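# Four arms build a three-block arch spanning two desks

## Task

Use the three blocks to make an arch over the gap separating the two desks. Each of the two identical leaning blocks must stand upright on one of its ends (either end), resting flat on a desk, one block per desk, and the two must tilt toward each other. The third block, the keystone, must sit centred between them on their slanted upper faces, touching both with no gap at either joint. All three blocks must lie along one line. Any number of arms may be used.

## Robot and tools

Robots and cameras: four identical i2rt Big YAM arms, arm1 to arm4. Each has six revolute joints, a two-finger gripper and a wrist camera (arm1_cam_wrist to arm4_cam_wrist). Two fixed room cameras, cam_low (near x=-1.18, looking along +x) and cam_low_2 (near y=-1.37, looking along +y), show the scene from outside. The hand reaches roughly 1.0 m from the joint1 axis.

Frame: one shared scene frame in metres, origin on the floor, +z up. Desk tops under the arms are at z=0.720. Feet (base_link), each facing along its own +x: arm1 (+0.378, +0.498, +0.793), arm2 (-0.376, +0.548, +0.723), arm3 (-0.379, -0.498, +0.790), arm4 (+0.378, -0.498, +0.808). The hand point sits between the finger pads, about 1 cm back from the tips; fingers point along the hand's +z and open along its y.

move: optional keys arm1, arm2, arm3, arm4 and cameras. Each arm key is an object for that arm only; an arm you omit gets nothing new and may keep pushing toward an older target. Inside it:
- joints: absolute targets by name. joint1_rad -2.879 to 2.879 (base yaw, positive counter-clockwise from above, 0 = along foot's +x); joint2_rad 0 to 3.141 (shoulder, 0 = upper arm back and level, positive lifts then swings forward); joint3_rad 0 to 3.019 (elbow, 0 = folded); joint4_rad -1.692 to 1.57 (hand pitch, positive lifts fingers); joint5_rad -1.57 to 1.57 (hand sideways, positive to arm's right); joint6_rad -2.094 to 2.094 (hand roll, positive clockwise seen from behind). Radians. gripper_m 0 to 0.093 is the fingertip gap in metres.
- target: one list of seven numbers [x, y, z, qw, qx, qy, qz], an absolute hand pose in the scene frame (metres, unit quaternion). The hand is driven in a straight line from its current hand_target toward it. With target, joints may hold only gripper_m.
- speed: top path speed, 0.002 to 0.5 m/s, default 0.25; only allowed with target. Rotation is capped at double that value in rad/s.
All motions in one action begin together; all hand paths finish together, timed by the slowest. A path lasts 0.5 to 10 s (cut off at 10 s), and no action exceeds 15 s. Each control step the commanded pose is kept within 100 mm and 20 degrees of the measured hand, and damped IK favours position. Expect the hand to finish a centimetre or more off, to lag, stray and overshoot speed near full stretch. Paths do not avoid obstacles or other arms. Unknown keys make a call invalid; out-of-range values get it refused, and a refusal cancels the remaining move/wait/finished_scene calls in that reply.

cameras (move and wait): list of camera names or "all"; omitted or null means all, [] means none.

wait: seconds 0 to 10; commands nothing and returns full state and images.
zoom_image: camera plus region [x0, y0, x1, y1] in pixels of that camera's latest image, top-left origin, at most 504x504. Wrist images are 672x504 fisheye; room images 896x504.
read_manual: section "licences" only; moves nothing.
finished_scene: scene = the current scene's number; irreversible, and the arch must stand unaided.

Reading results: the "move" line lists each arm given motion with "done" or its worst status. joint_status and hand_status per motion: done; off_target (rested away, may still push); time_out (each joint keeps a nearby target and keeps pushing; on_its_own lists those still going, "held at" being the target not the reading; resend the reported position to relieve it); not_followed (a safety check withheld targets; "joint command not followed" or "pose unreachable" appears, often for self or arm-to-arm clearance; the arm may keep retrying). Arms under "as last shown" were not commanded and their lines are repeated. hand_target is shown only while a hand motion is unfinished. Joint velocities (rad/s, gripper m/s) are omitted or read "within noise" when still. Joint torques follow joint order, include gravity, are noisy and offset; joints 3 and 4 wrap at ±28 N m. The "pictures" line gives image order; images may lag the state slightly. Printed hand pose can be off, more at long reach.

Gripper: gripping a hard block at full force reads up to 0.005 m under its width; closed on nothing reads 0.000 to 0.002. Full force sets in about 0.005 m below the first-contact reading. Open well above the reading to release.

Heat: holding loads, stretching, or pushing into obstacles heats motors, even while you think. A MOTOR HOT line appears at 85 °C; at 100 °C the arm goes limp and drops what it holds for 30 to 60 s or more (OVER-TEMPERATURE FAULT; keys then say limit_stop_at_motor_heat and need resending).

Avoid: knocking or placing anything outside the work area (ends the scene); arms pressing hard on each other (ends it) or colliding (the clearance check can be late and ignores fingers, gripper housings and cameras); dropping blocks, releasing them while moving, slamming, pushing hard. Arms do not stop on contact. Loose objects may get brief external nudges. The simulation keeps running while you compose replies, holding the last commands.

Each tool is called by a JSON object that holds its "name" and its "arguments".

## Session

{"name": "move", "arguments": {}}

Scene clock: 0.00 s.
Joint torques (N m): no reading
Motor temperatures (°C): arm1=[31 26 20 25 23 21 20] | arm2=[31 26 24 23 22 24 22] | arm3=[33 21 21 20 21 20 22] | arm4=[30 23 22 21 21 20 24]
Heat: arm1: hottest joint1_rad 31 °C; arm2: hottest joint1_rad 31 °C; arm3: hottest joint1_rad 33 °C; arm4: hottest joint1_rad 30 °C.
Joint velocities: within noise
arm1.joint_positions: joint1_rad=+0.252 joint2_rad=+0.565 joint3_rad=+1.417 joint4_rad=-1.312 joint5_rad=+0.231 joint6_rad=+0.335 gripper_m=+0.09396
arm1.joint_status: not commanded
arm1.hand: x=+0.2345 y=+0.3433 z=+1.3639 quat_wxyz=(-0.255, -0.816, -0.228, +0.467) (m; scene frame)
arm1.hand_target: x=+0.2363 y=+0.3466 z=+1.3781 quat_wxyz=(-0.264, -0.808, -0.223, +0.477) (m; scene frame)
arm1.hand_status: not commanded
arm2.joint_positions: joint1_rad=-0.344 joint2_rad=+0.538 joint3_rad=+1.349 joint4_rad=-1.179 joint5_rad=-0.039 joint6_rad=-0.043 gripper_m=+0.09396
arm2.joint_status: not commanded
arm2.hand: x=-0.2755 y=+0.3437 z=+1.2933 quat_wxyz=(-0.471, -0.427, -0.707, +0.309) (m; scene frame)
arm2.hand_target: x=-0.2769 y=+0.3471 z=+1.3042 quat_wxyz=(-0.479, -0.423, -0.701, +0.315) (m; scene frame)
arm2.hand_status: not commanded
arm3.joint_positions: joint1_rad=-0.129 joint2_rad=+0.637 joint3_rad=+1.421 joint4_rad=-1.483 joint5_rad=+0.288 joint6_rad=+0.023 gripper_m=+0.09396
arm3.joint_status: not commanded
arm3.hand: x=-0.1778 y=-0.4148 z=+1.3166 quat_wxyz=(-0.437, +0.208, -0.875, -0.010) (m; scene frame)
arm3.hand_target: x=-0.1791 y=-0.4158 z=+1.3282 quat_wxyz=(-0.449, +0.204, -0.870, -0.015) (m; scene frame)
arm3.hand_status: not commanded
arm4.joint_positions: joint1_rad=-0.487 joint2_rad=+0.635 joint3_rad=+1.435 joint4_rad=-1.145 joint5_rad=+0.142 joint6_rad=-0.011 gripper_m=+0.09396
arm4.joint_status: not commanded
arm4.hand: x=+0.3183 y=-0.2501 z=+1.4091 quat_wxyz=(-0.383, +0.644, -0.504, -0.431) (m; scene frame)
arm4.hand_target: x=+0.3197 y=-0.2542 z=+1.4229 quat_wxyz=(-0.390, +0.636, -0.499, -0.442) (m; scene frame)
arm4.hand_status: not commanded
pictures: arm1_cam_wrist, arm2_cam_wrist, arm3_cam_wrist, arm4_cam_wrist, cam_low, cam_low_2

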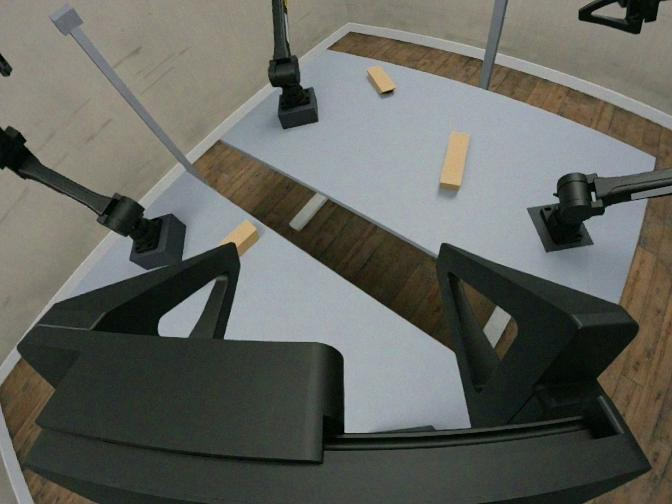

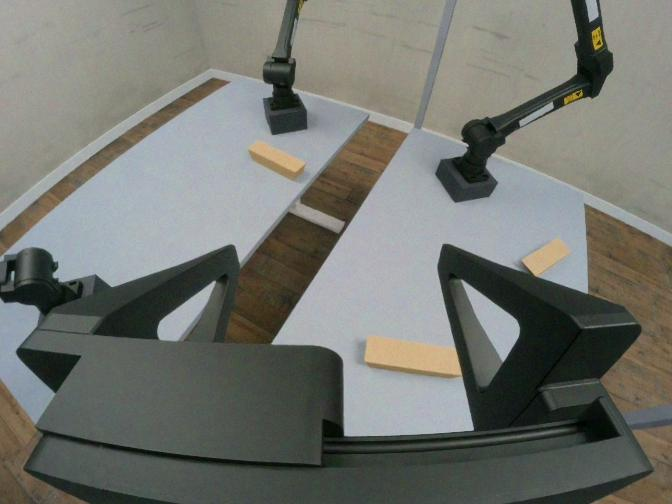

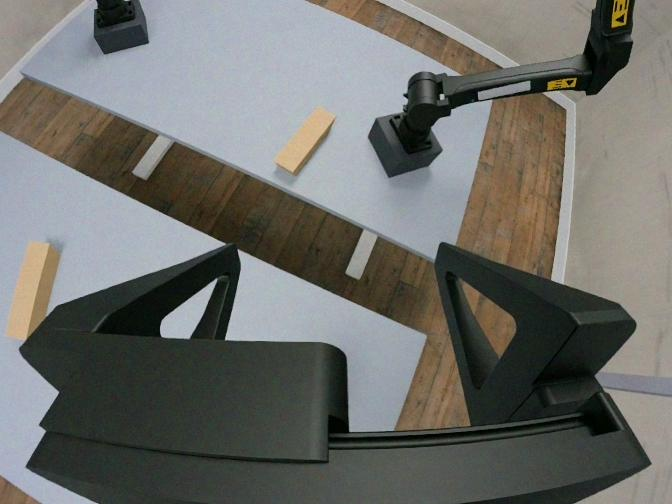

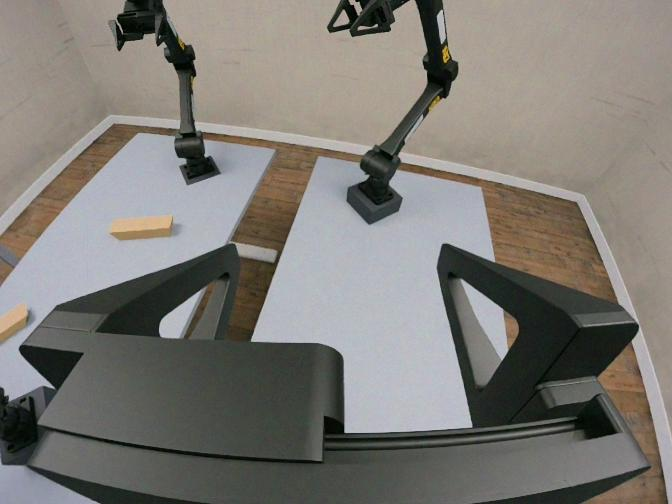

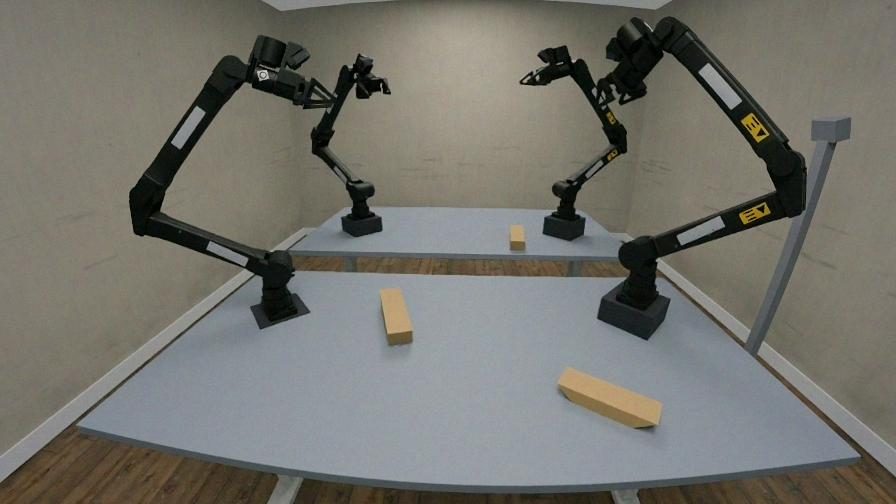

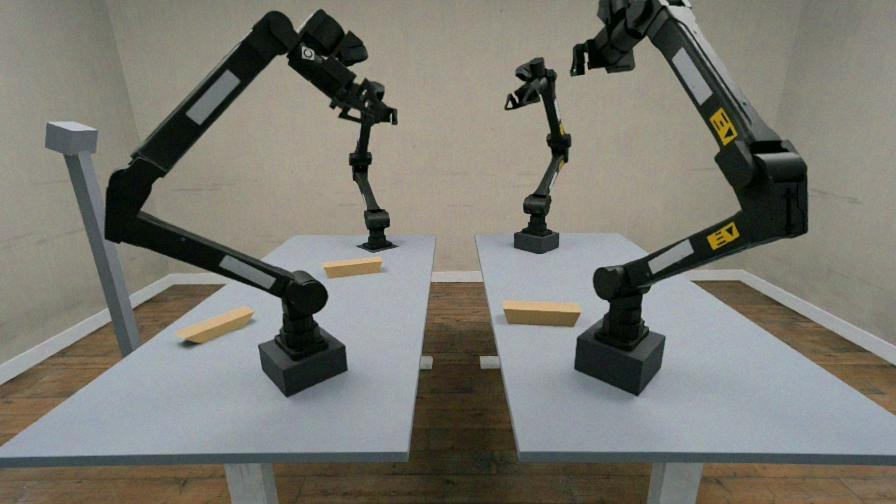

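{"name": "zoom_image", "arguments": {"camera": "cam_low", "region": [340, 260, 700, 460]}}

{"name": "zoom_image", "arguments": {"camera": "arm2_cam_wrist", "region": [200, 120, 600, 400]}}

{"name": "zoom_image", "arguments": {"camera": "cam_low_2", "region": [160, 240, 600, 360]}}

{"name": "zoom_image", "arguments": {"camera": "arm3_cam_wrist", "region": [250, 80, 400, 200]}}

Scaled by 1.400 from the camera's 896x504 image, which has a finer 1280x720 frame.

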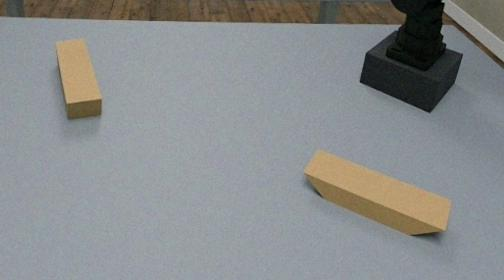

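Scaled by 1.260 from the camera's 672x504 image, which has a finer 960x720 frame.

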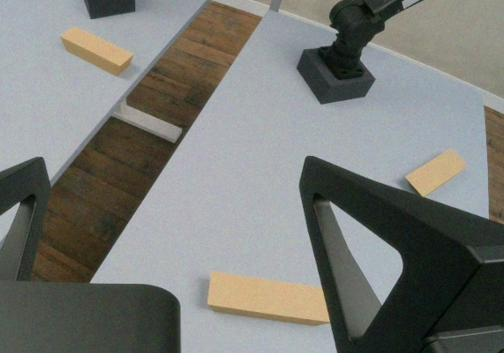

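Scaled by 1.145 from the camera's 896x504 image, which has a finer 1280x720 frame.

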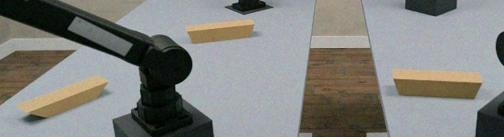

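Scaled by 3.360 from the camera's 672x504 image, which has a finer 960x720 frame.

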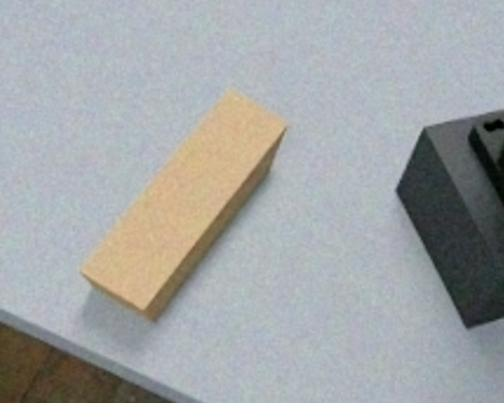

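{"name": "move", "arguments": {"arm3": {"target":[-0.67,-0.33,1.02,0,0.966,-0.259,0]}, "arm2": {"target":[-0.39,0.18,1.02,0,0.725,0.688,0]}, "arm4": {"target":[0.21,-0.21,1.05,0,0.870,-0.492,0]}, "cameras": ["arm2_cam_wrist","arm3_cam_wrist","arm4_cam_wrist","cam_low_2"]}}

Scene clock: 11.97 s.
Joint torques (N m): arm1=[0.09 2.32 11.95 1.51 0.05 -0.08] | arm2=[-2.08 -7.41 12.7 -0.35 0.07 0.04] | arm3=[0.73 -6.01 13.15 -0.05 -0.14 0.01] | arm4=[2.73 -8.82 9.54 -0.13 -0.11 -0.17]
move: arm2 off_target; arm3 off_target; arm4 off_target
arm1: as last shown
arm2.joint_positions: joint1_rad=-0.790 joint2_rad=+1.295 joint3_rad=+1.341 joint4_rad=-1.642 joint5_rad=-0.018 joint6_rad=-0.017 gripper_m=+0.09396
arm2.hand: x=-0.3845 y=+0.1883 z=+1.0078 quat_wxyz=(+0.007, -0.715, -0.699, -0.012) (m; scene frame)
arm2.hand_target: x=-0.3896 y=+0.1814 z=+1.0211 quat_wxyz=(-0.001, -0.724, -0.690, -0.002) (m; scene frame)
arm2.hand_status: off_target (0.016 m and 2.4 deg from the pose sent, 0.338 m and 74.3 deg at the start)
arm3.joint_positions: joint1_rad=+1.871 joint2_rad=+1.214 joint3_rad=+1.070 joint4_rad=-1.501 joint5_rad=+0.010 joint6_rad=+0.027 gripper_m=+0.09397
arm3.hand: x=-0.6493 y=-0.3414 z=+0.9999 quat_wxyz=(+0.004, +0.962, -0.269, +0.036) (m; scene frame)
arm3.hand_target: x=-0.6669 y=-0.3314 z=+1.0212 quat_wxyz=(-0.002, +0.965, -0.263, +0.004) (m; scene frame)
arm3.hand_status: off_target (0.031 m and 4.4 deg from the pose sent, 0.581 m and 129.4 deg at the start; pose on its path clipped on 43 of 166 steps; a joint's target at an end of its range on 90 of 166 steps)
arm4.joint_positions: joint1_rad=-0.303 joint2_rad=+1.200 joint3_rad=+1.149 joint4_rad=-1.504 joint5_rad=-0.003 joint6_rad=+0.007 gripper_m=+0.09396
arm4.hand: x=+0.2135 y=-0.2078 z=+1.0507 quat_wxyz=(-0.003, +0.862, -0.507, -0.007) (m; scene frame)
arm4.hand_target: x=+0.2103 y=-0.2106 z=+1.0511 quat_wxyz=(+0.002, +0.869, -0.495, -0.002) (m; scene frame)
arm4.hand_status: off_target (0.004 m and 2.1 deg from the pose sent, 0.377 m and 72.2 deg at the start)
pictures: arm2_cam_wrist, arm3_cam_wrist, arm4_cam_wrist, cam_low_2
camera_calibration:
arm2_cam_wrist: T_world_to_cam=[[-0.998562, 0.0457267, 0.0279737, -0.423164], [0.0535519, 0.827827, 0.558421, -0.686924], [0.00237737, 0.559117, -0.829086, 0.849448], [0, 0, 0, 1]]
arm3_cam_wrist: T_world_to_cam=[[0.522426, 0.852393, 0.0222883, 0.607649], [0.64379, -0.411445, 0.645172, -0.364341], [0.559111, -0.322706, -0.763712, 1.13988], [0, 0, 0, 1]]
arm4_cam_wrist: T_world_to_cam=[[0.871028, 0.491201, 0.00567594, -0.0900937], [0.397568, -0.711684, 0.579177, -0.837436], [0.288532, -0.502222, -0.815182, 0.815854], [0, 0, 0, 1]]

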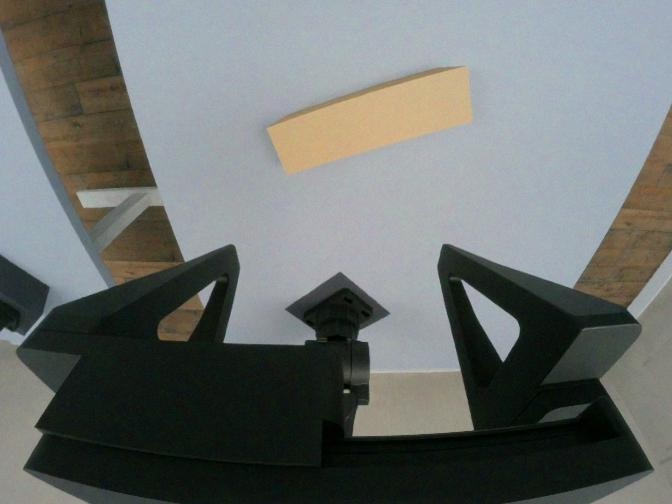

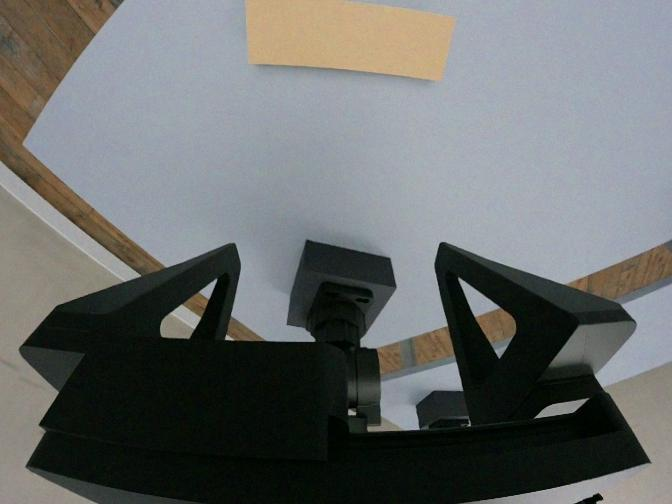

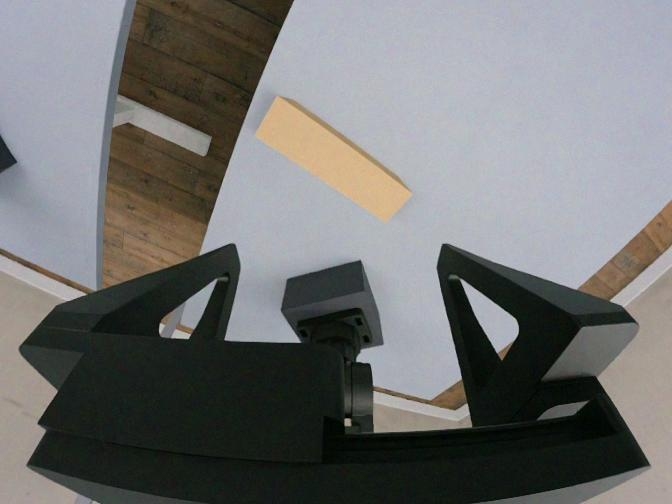

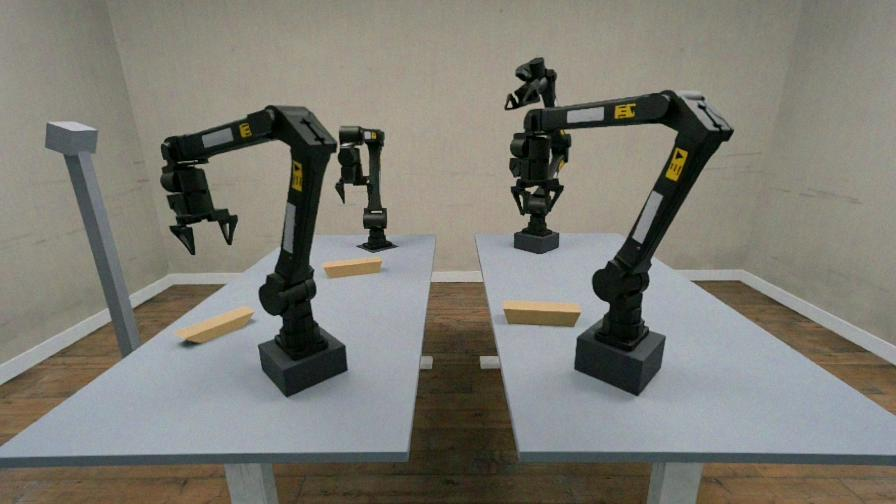

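{"name": "zoom_image", "arguments": {"camera": "arm2_cam_wrist", "region": [240, 50, 500, 200]}}

{"name": "zoom_image", "arguments": {"camera": "arm3_cam_wrist", "region": [220, 0, 480, 100]}}

{"name": "zoom_image", "arguments": {"camera": "arm4_cam_wrist", "region": [230, 80, 430, 240]}}

{"name": "zoom_image", "arguments": {"camera": "cam_low_2", "region": [160, 240, 400, 360]}}

{"name": "zoom_image", "arguments": {"camera": "cam_low_2", "region": [480, 270, 600, 340]}}

Scaled by 1.938 from the camera's 672x504 image, which has a finer 960x720 frame.

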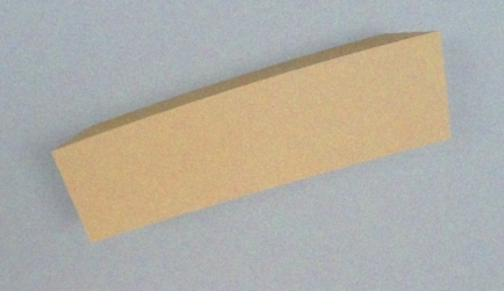

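Scaled by 1.938 from the camera's 672x504 image, which has a finer 960x720 frame.

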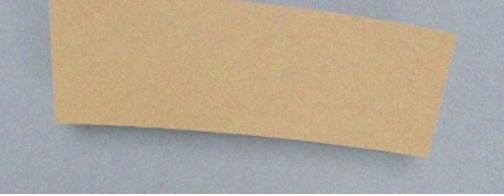

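Scaled by 2.520 from the camera's 672x504 image, which has a finer 960x720 frame.

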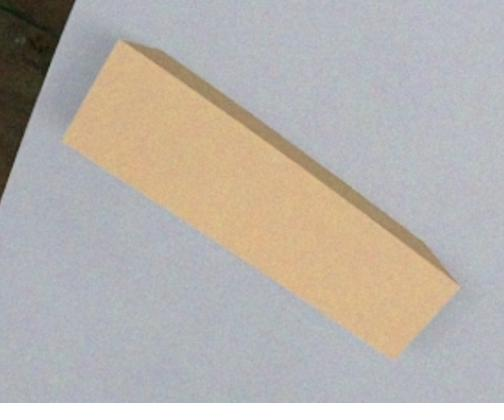

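Scaled by 2.100 from the camera's 896x504 image, which has a finer 1280x720 frame.

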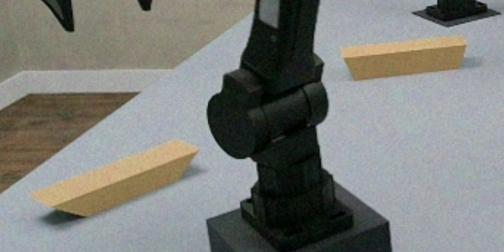

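Scaled by 4.200 from the camera's 896x504 image, which has a finer 1280x720 frame.

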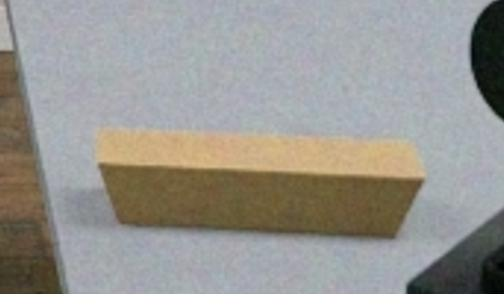

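{"name": "move", "arguments": {"arm3": {"target":[-0.709,-0.286,0.90,0,0.892,0.4517,0]}, "arm2": {"target":[-0.39,0.16,0.90,0,0,1,0]}, "arm4": {"target":[0.238,-0.248,0.90,0,0.9986,-0.0523,0]}, "cameras": ["arm2_cam_wrist","arm3_cam_wrist","arm4_cam_wrist","cam_low_2"]}}

Scene clock: 35.00 s.
Joint torques (N m): arm1=[0.09 2.37 11.92 1.52 0.05 -0.09] | arm2=[-1.55 -7.82 8.4 0.32 -0.07 -0.15] | arm3=[-0.26 -8.76 7.01 0.08 -0.21 0.07] | arm4=[1.55 -8.12 8.25 0.98 -0.1 -0.16]
Motor temperatures (°C): arm1=[31 25 23 25 23 21 20] | arm2=[30 26 30 23 22 24 22] | arm3=[33 21 26 20 21 20 22] | arm4=[30 24 28 20 21 20 24]
move: arm2 done; arm3 done; arm4 done
arm1: as last shown
arm2.joint_positions: joint1_rad=-0.790 joint2_rad=+1.369 joint3_rad=+1.146 joint4_rad=-1.335 joint5_rad=-0.010 joint6_rad=-1.594 gripper_m=+0.09396
arm2.hand: x=-0.3880 y=+0.1597 z=+0.9076 quat_wxyz=(+0.001, -0.008, -1.000, +0.006) (m; scene frame)
arm2.hand_target: x=-0.3903 y=+0.1600 z=+0.8999 quat_wxyz=(+0.001, -0.003, -1.000, +0.000) (m; scene frame)
arm2.hand_status: done (0.008 m and 1.1 deg from the pose sent, 0.112 m and 91.3 deg at the start)
arm3.joint_positions: joint1_rad=+1.833 joint2_rad=+1.448 joint3_rad=+1.032 joint4_rad=-1.151 joint5_rad=+0.007 joint6_rad=-1.491 gripper_m=+0.09398
arm3.hand: x=-0.7117 y=-0.2894 z=+0.9052 quat_wxyz=(-0.004, +0.893, +0.451, +0.002) (m; scene frame)
arm3.hand_target: x=-0.7088 y=-0.2856 z=+0.9000 quat_wxyz=(-0.001, +0.892, +0.452, +0.001) (m; scene frame)
arm3.hand_status: done (0.007 m and 0.5 deg from the pose sent, 0.129 m and 85.0 deg at the start)
arm4.joint_positions: joint1_rad=-0.303 joint2_rad=+1.191 joint3_rad=+0.727 joint4_rad=-1.127 joint5_rad=+0.008 joint6_rad=-0.939 gripper_m=+0.09396
arm4.hand: x=+0.2406 y=-0.2521 z=+0.8987 quat_wxyz=(+0.006, +0.998, -0.058, +0.009) (m; scene frame)
arm4.hand_target: x=+0.2392 y=-0.2475 z=+0.9000 quat_wxyz=(-0.002, +0.999, -0.053, +0.004) (m; scene frame)
arm4.hand_status: done (0.005 m and 1.4 deg from the pose sent, 0.158 m and 54.9 deg at the start)
pictures: arm2_cam_wrist, arm3_cam_wrist, arm4_cam_wrist, cam_low_2
camera_calibration:
arm2_cam_wrist: T_world_to_cam=[[-0.0398642, -0.998175, 0.0453595, 0.100306], [-0.842275, 0.0579915, 0.53592, -0.811411], [-0.537572, -0.0168411, -0.84305, 0.677569], [0, 0, 0, 1]]
arm3_cam_wrist: T_world_to_cam=[[-0.801255, 0.598125, 0.0154198, -0.411355], [0.488672, 0.639325, 0.593686, -0.0014168], [0.34524, 0.483229, -0.804549, 1.23718], [0, 0, 0, 1]]
arm4_cam_wrist: T_world_to_cam=[[0.110415, 0.993881, -0.00315272, 0.226516], [0.790506, -0.0858975, 0.606401, -0.752995], [0.602419, -0.069448, -0.795153, 0.677419], [0, 0, 0, 1]]

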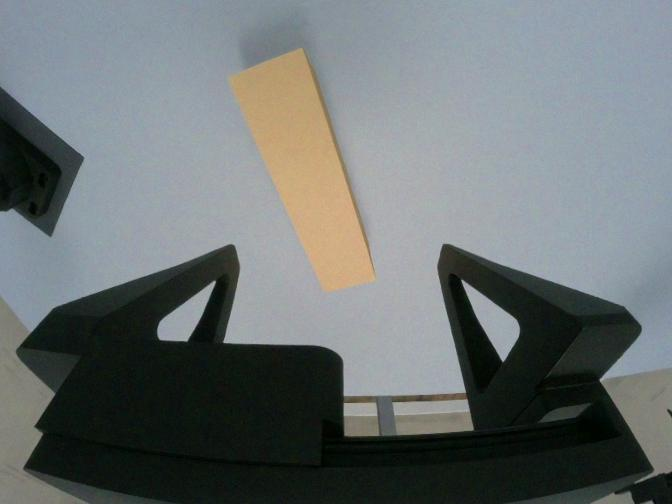

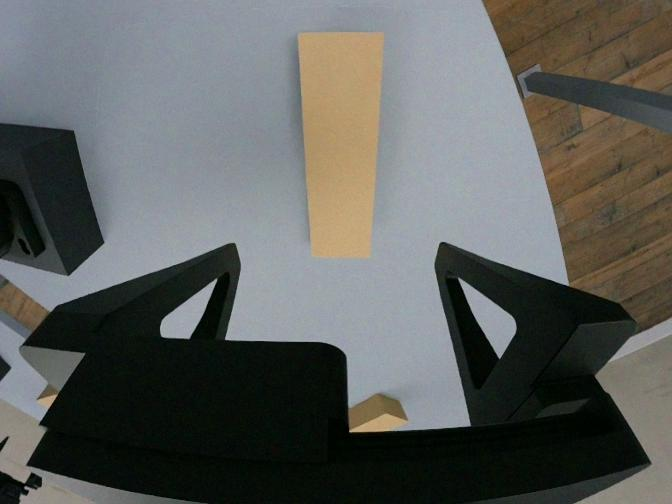

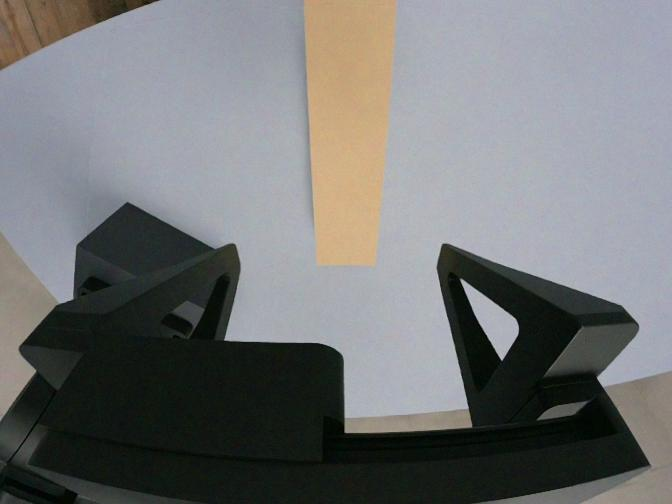

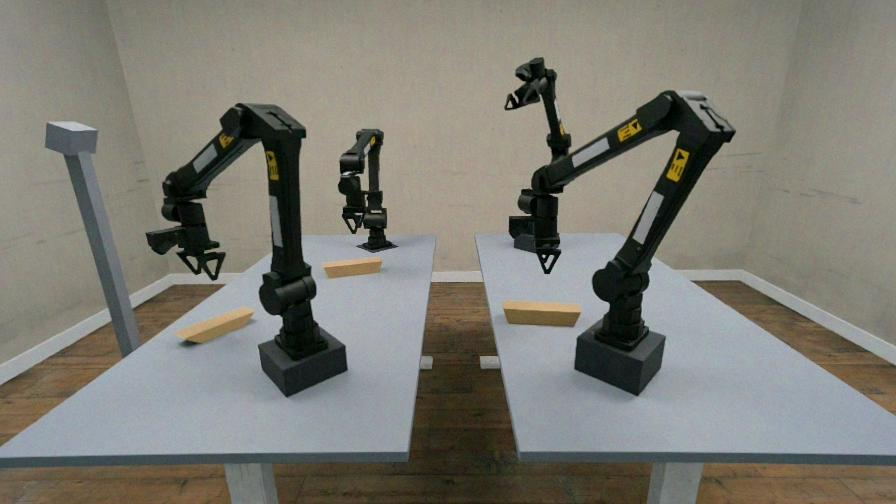

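{"name": "move", "arguments": {"arm3": {"target":[-0.710,-0.281,0.75,0,0.8949,0.4462,0],"speed":0.12}, "arm2": {"target":[-0.400,0.172,0.75,0,-0.1305,0.9914,0],"speed":0.12}, "arm4": {"target":[0.238,-0.246,0.75,0,0.9986,-0.0523,0],"speed":0.12}}}

Scene clock: 42.37 s.
Joint torques (N m): arm1=[0.21 2.32 11.92 1.5 0.04 -0.1] | arm2=[-2.32 -6.12 5.74 1.99 -0.12 -0.31] | arm3=[-0.5 -10.4 5.08 0.02 -0.25 0.06] | arm4=[1.26 -8.88 5.27 1.03 -0.2 -0.17]
move: arm2 off_target; arm3 done; arm4 done
arm1: as last shown
arm2.joint_positions: joint1_rad=-0.802 joint2_rad=+1.495 joint3_rad=+0.890 joint4_rad=-0.955 joint5_rad=-0.019 joint6_rad=-1.869 gripper_m=+0.09397
arm2.hand: x=-0.3923 y=+0.1704 z=+0.7730 quat_wxyz=(-0.003, +0.123, -0.992, +0.005) (m; scene frame)
arm2.hand_target: x=-0.3982 y=+0.1735 z=+0.7514 quat_wxyz=(-0.004, +0.130, -0.991, +0.000) (m; scene frame)
arm2.hand_status: off_target (0.024 m and 1.1 deg from the pose sent, 0.159 m and 15.9 deg at the start)
arm3.joint_positions: joint1_rad=+1.824 joint2_rad=+1.719 joint3_rad=+0.870 joint4_rad=-0.723 joint5_rad=+0.004 joint6_rad=-1.491 gripper_m=+0.09398
arm3.hand: x=-0.7134 y=-0.2847 z=+0.7531 quat_wxyz=(-0.001, +0.895, +0.447, +0.002) (m; scene frame)
arm3.hand_target: x=-0.7101 y=-0.2811 z=+0.7500 quat_wxyz=(+0.000, +0.895, +0.446, +0.000) (m; scene frame)
arm3.hand_status: done (0.006 m and 0.2 deg from the pose sent, 0.155 m and 0.8 deg at the start)
arm4.joint_positions: joint1_rad=-0.303 joint2_rad=+1.541 joint3_rad=+0.546 joint4_rad=-0.582 joint5_rad=+0.002 joint6_rad=-0.944 gripper_m=+0.09396
arm4.hand: x=+0.2380 y=-0.2496 z=+0.7528 quat_wxyz=(+0.002, +0.998, -0.056, +0.003) (m; scene frame)
arm4.hand_target: x=+0.2380 y=-0.2463 z=+0.7501 quat_wxyz=(+0.000, +0.999, -0.052, +0.000) (m; scene frame)
arm4.hand_status: done (0.005 m and 0.6 deg from the pose sent, 0.149 m and 1.4 deg at the start)
pictures: arm1_cam_wrist, arm2_cam_wrist, arm3_cam_wrist, arm4_cam_wrist, cam_low, cam_low_2
camera_calibration:
arm2_cam_wrist: T_world_to_cam=[[0.219806, -0.974481, 0.0455119, 0.214649], [-0.831853, -0.162855, 0.530564, -0.69761], [-0.509613, -0.154481, -0.846422, 0.59892], [0, 0, 0, 1]]
arm3_cam_wrist: T_world_to_cam=[[-0.795787, 0.605498, 0.00979791, -0.40292], [0.492783, 0.638076, 0.591629, 0.0909118], [0.351978, 0.475639, -0.806151, 1.11692], [0, 0, 0, 1]]
arm4_cam_wrist: T_world_to_cam=[[0.105925, 0.994365, 0.00421599, 0.219537], [0.798144, -0.0875501, 0.596072, -0.656733], [0.593082, -0.0597742, -0.80292, 0.573631], [0, 0, 0, 1]]

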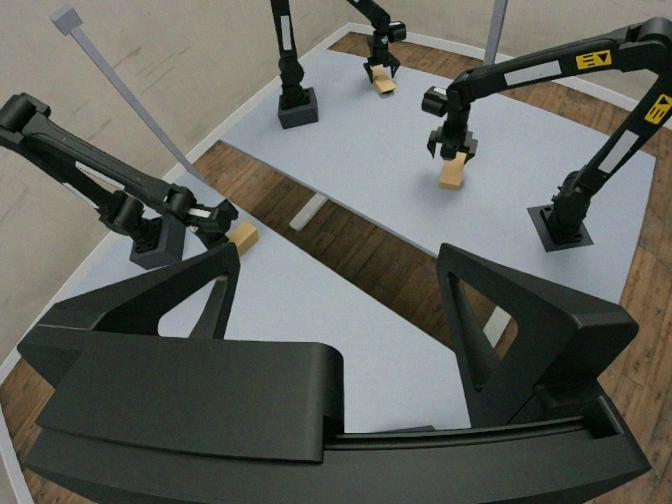

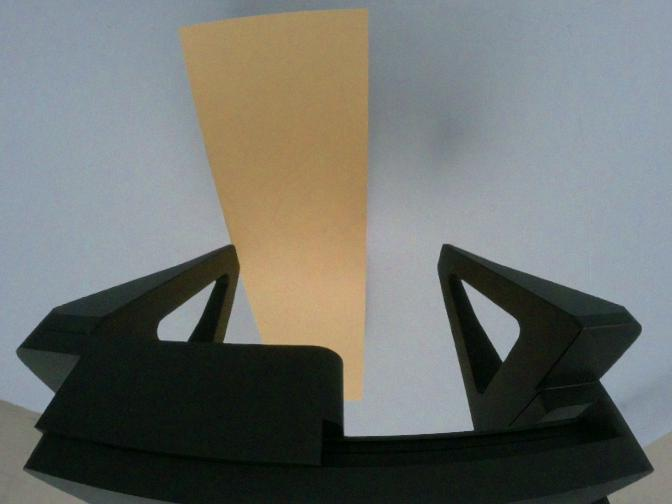

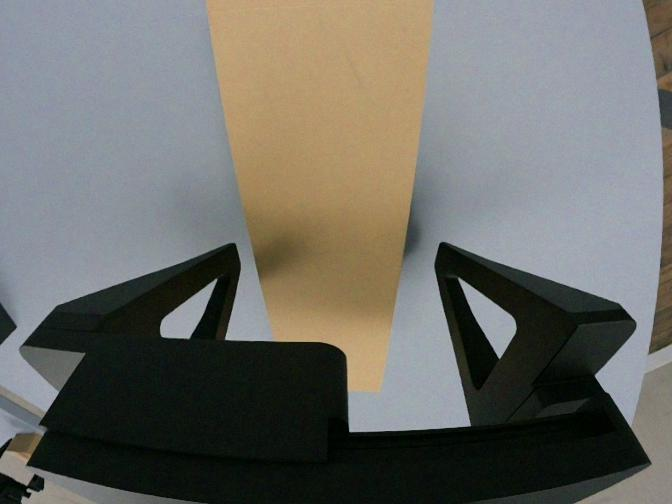

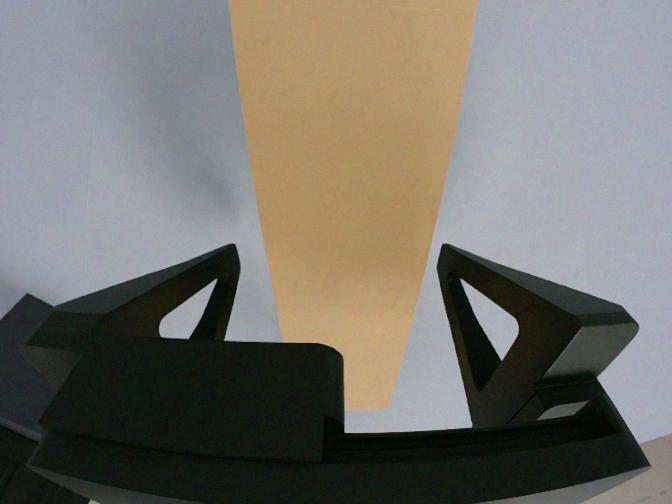

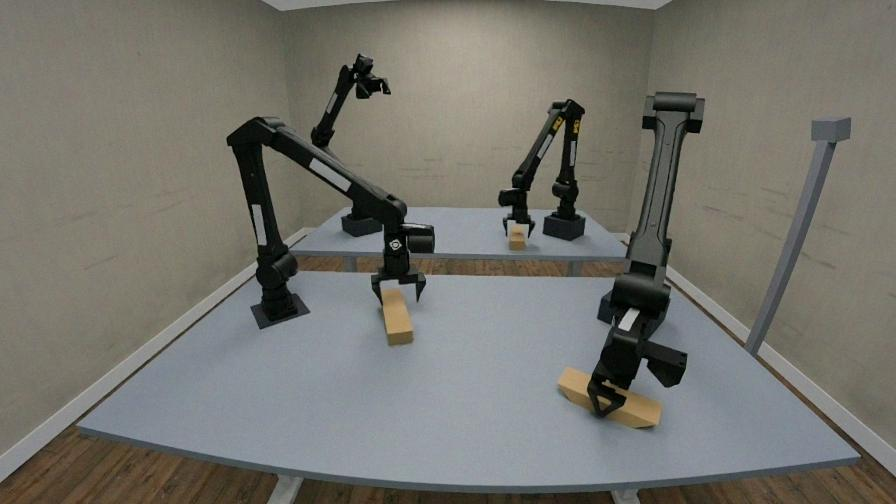

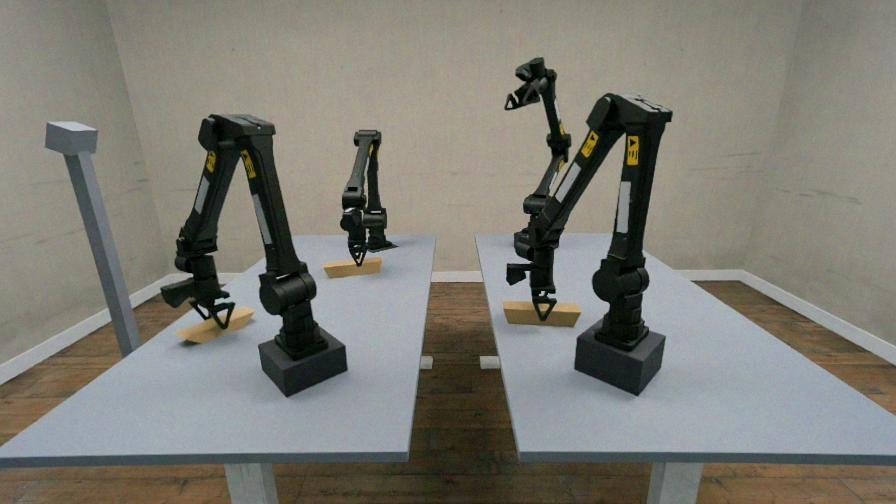

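{"name": "move", "arguments": {"arm2": {"target":[-0.398,0.185,0.80,0,-0.134,0.991,0],"speed":0.12}, "arm3": {"joints":{"gripper_m":0.045}}, "arm4": {"joints":{"gripper_m":0.045}}, "cameras": ["arm2_cam_wrist","arm3_cam_wrist","arm4_cam_wrist"]}}

{"name": "move", "arguments": {"arm2": {"target":[-0.398,0.190,0.746,0,-0.134,0.991,0],"speed":0.1}, "cameras": ["arm2_cam_wrist"]}}

Scene clock: 45.73 s.
move: arm2 done; arm3 off_target; arm4 off_target
arm2.hand_status: done (0.005 m and 0.3 deg from the pose sent, 0.031 m and 1.5 deg at the start)
arm3.joint_status: gripper_m off_target (ended at +0.06075, target +0.04500)
arm4.joint_status: gripper_m off_target (ended at +0.05813, target +0.04500)
pictures: arm2_cam_wrist, arm3_cam_wrist, arm4_cam_wrist
camera_calibration:
arm2_cam_wrist: T_world_to_cam=[[0.240624, -0.970072, 0.0325611, 0.246345], [-0.821872, -0.185787, 0.538525, -0.707381], [-0.516358, -0.156343, -0.84198, 0.614612], [0, 0, 0, 1]]
arm3_cam_wrist: T_world_to_cam=[[-0.796724, 0.604282, 0.0086518, -0.402462], [0.491228, 0.639195, 0.591713, 0.0901852], [0.352031, 0.475682, -0.806102, 1.11668], [0, 0, 0, 1]]
arm4_cam_wrist: T_world_to_cam=[[0.104793, 0.994462, 0.00795513, 0.216032], [0.799595, -0.0890092, 0.593906, -0.655347], [0.591326, -0.0558762, -0.804495, 0.576534], [0, 0, 0, 1]]

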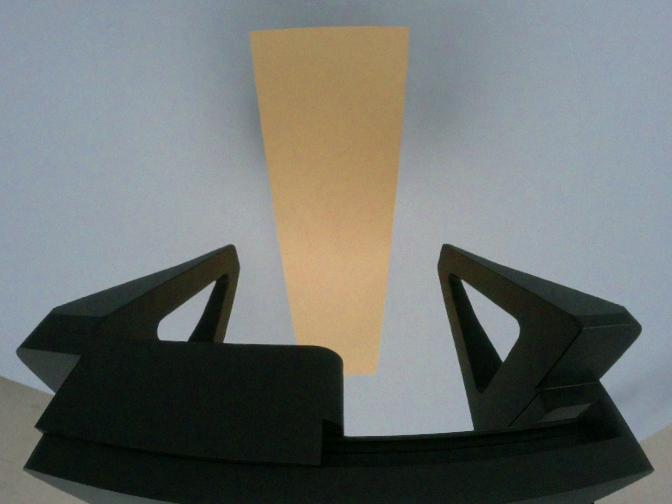

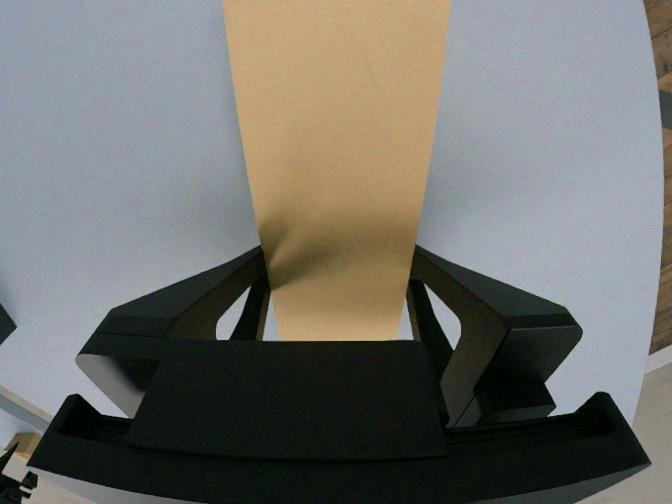

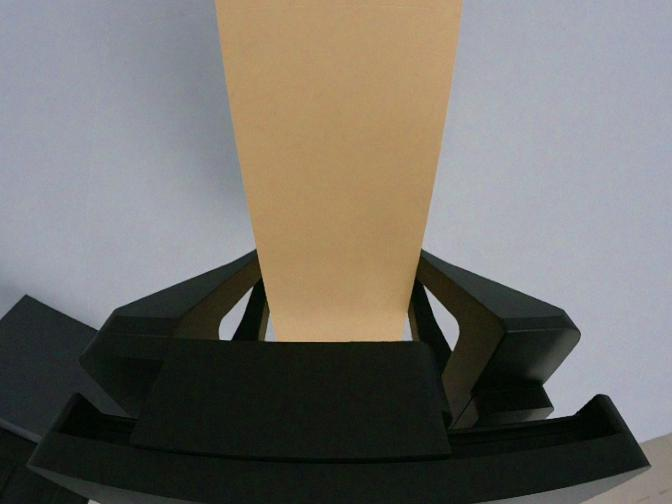

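Scene clock: 47.00 s.
Joint torques (N m): arm1=[0.03 2.37 11.93 1.52 0.04 -0.08] | arm2=[-1.96 -7.94 6.84 0.32 -0.23 -0.16] | arm3=[-0.32 -10.11 5.2 -0.02 -0.22 0.08] | arm4=[1.32 -8.94 5.29 0.87 -0.2 -0.16]
move: arm2 done
arm1.joint_positions: joint1_rad=+0.252 joint2_rad=+0.565 joint3_rad=+1.417 joint4_rad=-1.312 joint5_rad=+0.231 joint6_rad=+0.335 gripper_m=+0.09396
arm1.hand: x=+0.2345 y=+0.3433 z=+1.3639 quat_wxyz=(-0.255, -0.816, -0.228, +0.467) (m; scene frame)
arm2.joint_positions: joint1_rad=-0.804 joint2_rad=+1.493 joint3_rad=+0.818 joint4_rad=-0.887 joint5_rad=-0.007 joint6_rad=-1.892 gripper_m=+0.09397
arm2.hand: x=-0.3945 y=+0.1880 z=+0.7514 quat_wxyz=(+0.003, +0.133, -0.991, +0.003) (m; scene frame)
arm2.hand_target: x=-0.3981 y=+0.1902 z=+0.7461 quat_wxyz=(+0.000, +0.134, -0.991, +0.000) (m; scene frame)
arm2.hand_status: done (0.007 m and 0.4 deg from the pose sent, 0.051 m and 0.3 deg at the start)
arm3.joint_positions: joint1_rad=+1.824 joint2_rad=+1.719 joint3_rad=+0.869 joint4_rad=-0.723 joint5_rad=+0.004 joint6_rad=-1.493 gripper_m=+0.06073
arm3.hand: x=-0.7129 y=-0.2851 z=+0.7528 quat_wxyz=(+0.000, +0.894, +0.448, +0.002) (m; scene frame)
arm4.joint_positions: joint1_rad=-0.304 joint2_rad=+1.541 joint3_rad=+0.546 joint4_rad=-0.577 joint5_rad=+0.002 joint6_rad=-0.945 gripper_m=+0.05810
arm4.hand: x=+0.2376 y=-0.2486 z=+0.7528 quat_wxyz=(+0.000, +0.998, -0.056, +0.001) (m; scene frame)
pictures: arm2_cam_wrist
camera_calibration:
arm2_cam_wrist: T_world_to_cam=[[0.240713, -0.969807, 0.0391278, 0.245426], [-0.821661, -0.182152, 0.540087, -0.68461], [-0.516653, -0.162156, -0.840699, 0.576693], [0, 0, 0, 1]]

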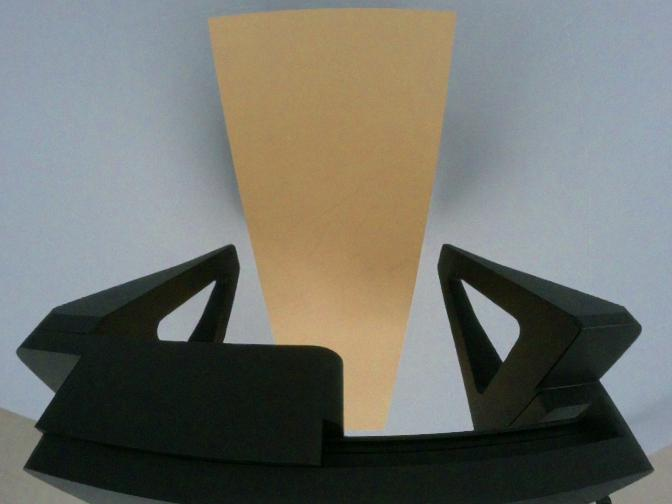

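{"name": "move", "arguments": {"arm2": {"joints":{"gripper_m":0.045}}, "cameras": []}}

{"name": "move", "arguments": {"arm3": {"target":[-0.60,-0.25,1.0,0,0.8949,0.4462,0],"speed":0.2}, "arm2": {"target":[-0.38,0.19,0.98,0,0,1,0],"speed":0.2}, "arm4": {"target":[0.25,-0.22,0.95,0,1,0,0],"speed":0.2}, "cameras": ["cam_low_2"]}}

{"name": "move", "arguments": {"arm3": {"target":[-0.36,-0.15,1.08,0,0,1,0],"speed":0.2}, "cameras": ["cam_low_2","cam_low"]}}

{"name": "zoom_image", "arguments": {"camera": "cam_low_2", "region": [200, 200, 450, 340]}}

{"name": "zoom_image", "arguments": {"camera": "cam_low_2", "region": [460, 180, 640, 290]}}

Scene clock: 50.13 s.
move: arm2 off_target
arm2.joint_status: gripper_m off_target (ended at +0.05933, target +0.04500)
pictures: none

Scene clock: 52.43 s.
move: arm2 off_target; arm3 off_target; arm4 off_target
arm2.hand_status: off_target (0.039 m and 4.5 deg from the pose sent, 0.229 m and 15.5 deg at the start)
arm3.hand_status: off_target (0.037 m and 3.8 deg from the pose sent, 0.274 m and 0.3 deg at the start)
arm4.hand_status: off_target (0.040 m and 4.4 deg from the pose sent, 0.200 m and 6.4 deg at the start)
pictures: cam_low_2

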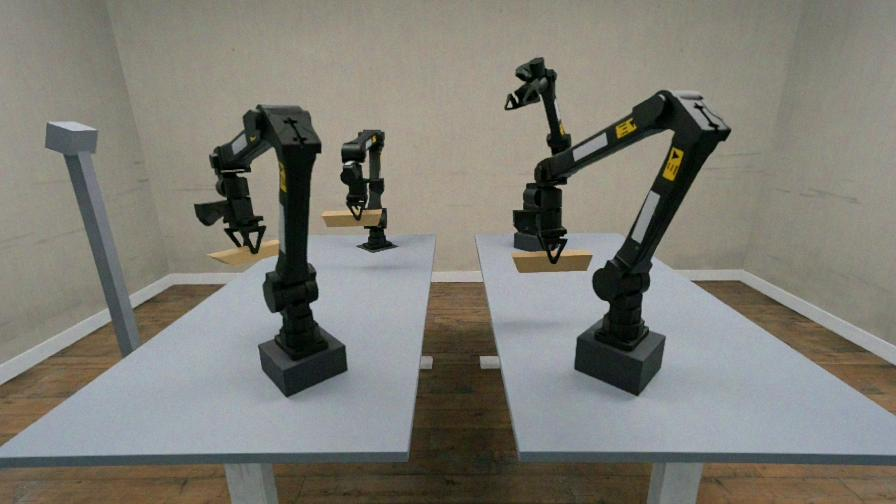

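Scene clock: 62.03 s.
Joint torques (N m): arm1=[0.09 2.32 11.92 1.52 0.05 -0.08] | arm2=[-0.15 -8.47 15.73 -0.61 0 0.08] | arm3=[1.61 -6.65 6.8 -1.4 1.22 -0.03] | arm4=[0.91 -9.88 13.29 -0.46 -0.11 -0.18]
Motor temperatures (°C): arm1=[30 25 25 25 23 21 20] | arm2=[30 26 36 23 22 24 23] | arm3=[33 22 28 20 21 20 23] | arm4=[30 24 32 20 21 20 25]
Heat: arm1: hottest joint1_rad 30 °C; arm2: hottest joint3_rad 36 °C; arm3: hottest joint1_rad 33 °C; arm4: hottest joint3_rad 32 °C.
move: arm3 off_target
arm1.joint_positions: joint1_rad=+0.252 joint2_rad=+0.565 joint3_rad=+1.417 joint4_rad=-1.312 joint5_rad=+0.231 joint6_rad=+0.335 gripper_m=+0.09396
arm1.hand: x=+0.2345 y=+0.3433 z=+1.3639 quat_wxyz=(-0.255, -0.816, -0.228, +0.467) (m; scene frame)
arm2.joint_positions: joint1_rad=-0.787 joint2_rad=+1.278 joint3_rad=+1.164 joint4_rad=-1.533 joint5_rad=-0.016 joint6_rad=-1.611 gripper_m=+0.05931
arm2.hand: x=-0.3837 y=+0.2095 z=+0.9468 quat_wxyz=(-0.004, +0.002, -0.999, -0.039) (m; scene frame)
arm3.joint_positions: joint1_rad=+1.274 joint2_rad=+1.320 joint3_rad=+0.883 joint4_rad=-1.658 joint5_rad=+1.553 joint6_rad=-2.063 gripper_m=+0.06074
arm3.hand: x=-0.3564 y=-0.1519 z=+1.0762 quat_wxyz=(+0.197, +0.530, +0.476, +0.673) (m; scene frame)
arm3.hand_target: x=-0.3604 y=-0.1514 z=+1.0788 quat_wxyz=(+0.202, +0.515, +0.486, +0.677) (m; scene frame)
arm3.hand_status: off_target (0.006 m and 123.1 deg from the pose sent, 0.281 m and 127.3 deg at the start; pose on its path clipped on 247 of 288 steps; a joint's target at an end of its range on 269 of 288 steps)
arm4.joint_positions: joint1_rad=-0.374 joint2_rad=+1.204 joint3_rad=+0.795 joint4_rad=-1.239 joint5_rad=+0.002 joint6_rad=-1.122 gripper_m=+0.05809
arm4.hand: x=+0.2576 y=-0.2437 z=+0.9193 quat_wxyz=(+0.034, +0.999, -0.003, +0.018) (m; scene frame)
pictures: cam_low, cam_low_2

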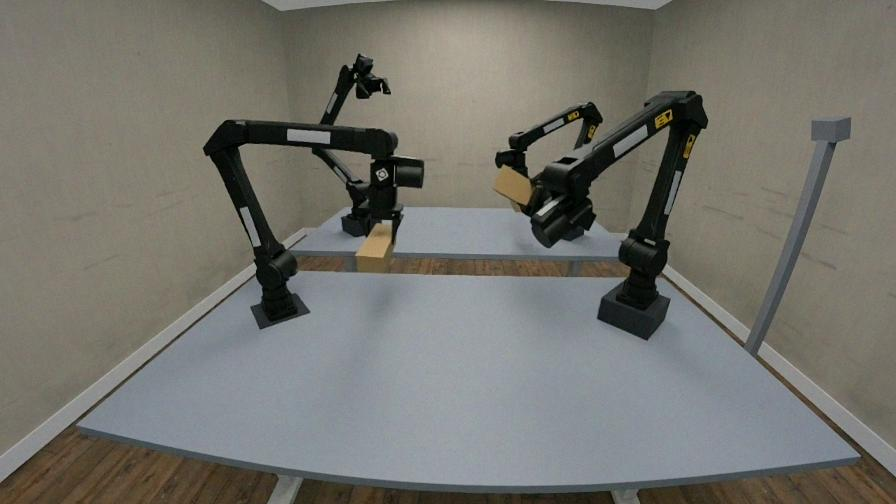

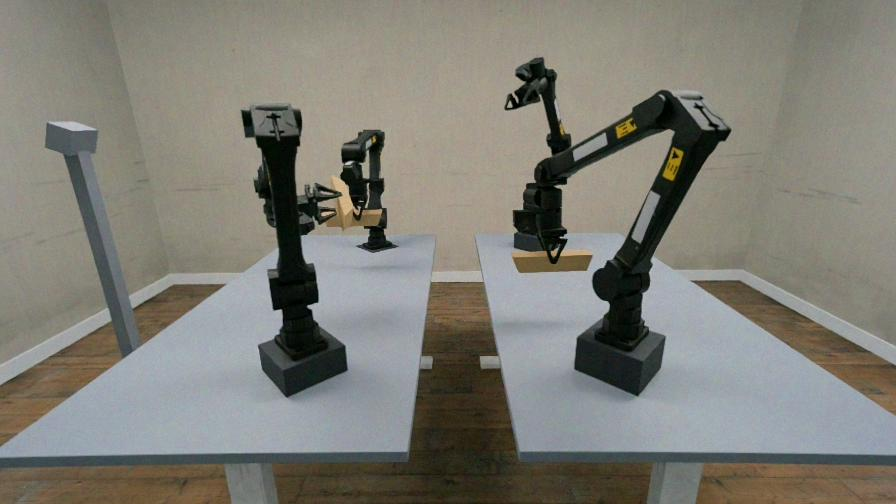

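Scaled by 2.016 from the camera's 896x504 image, which has a finer 1280x720 frame.

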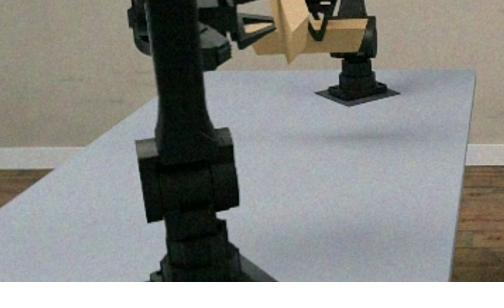

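Scaled by 2.800 from the camera's 896x504 image, which has a finer 1280x720 frame.

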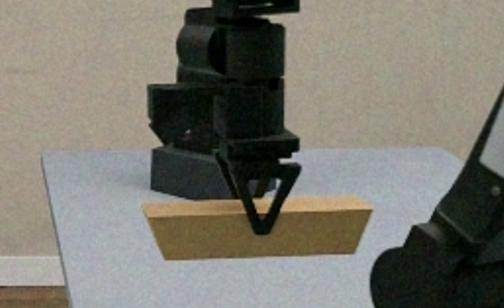

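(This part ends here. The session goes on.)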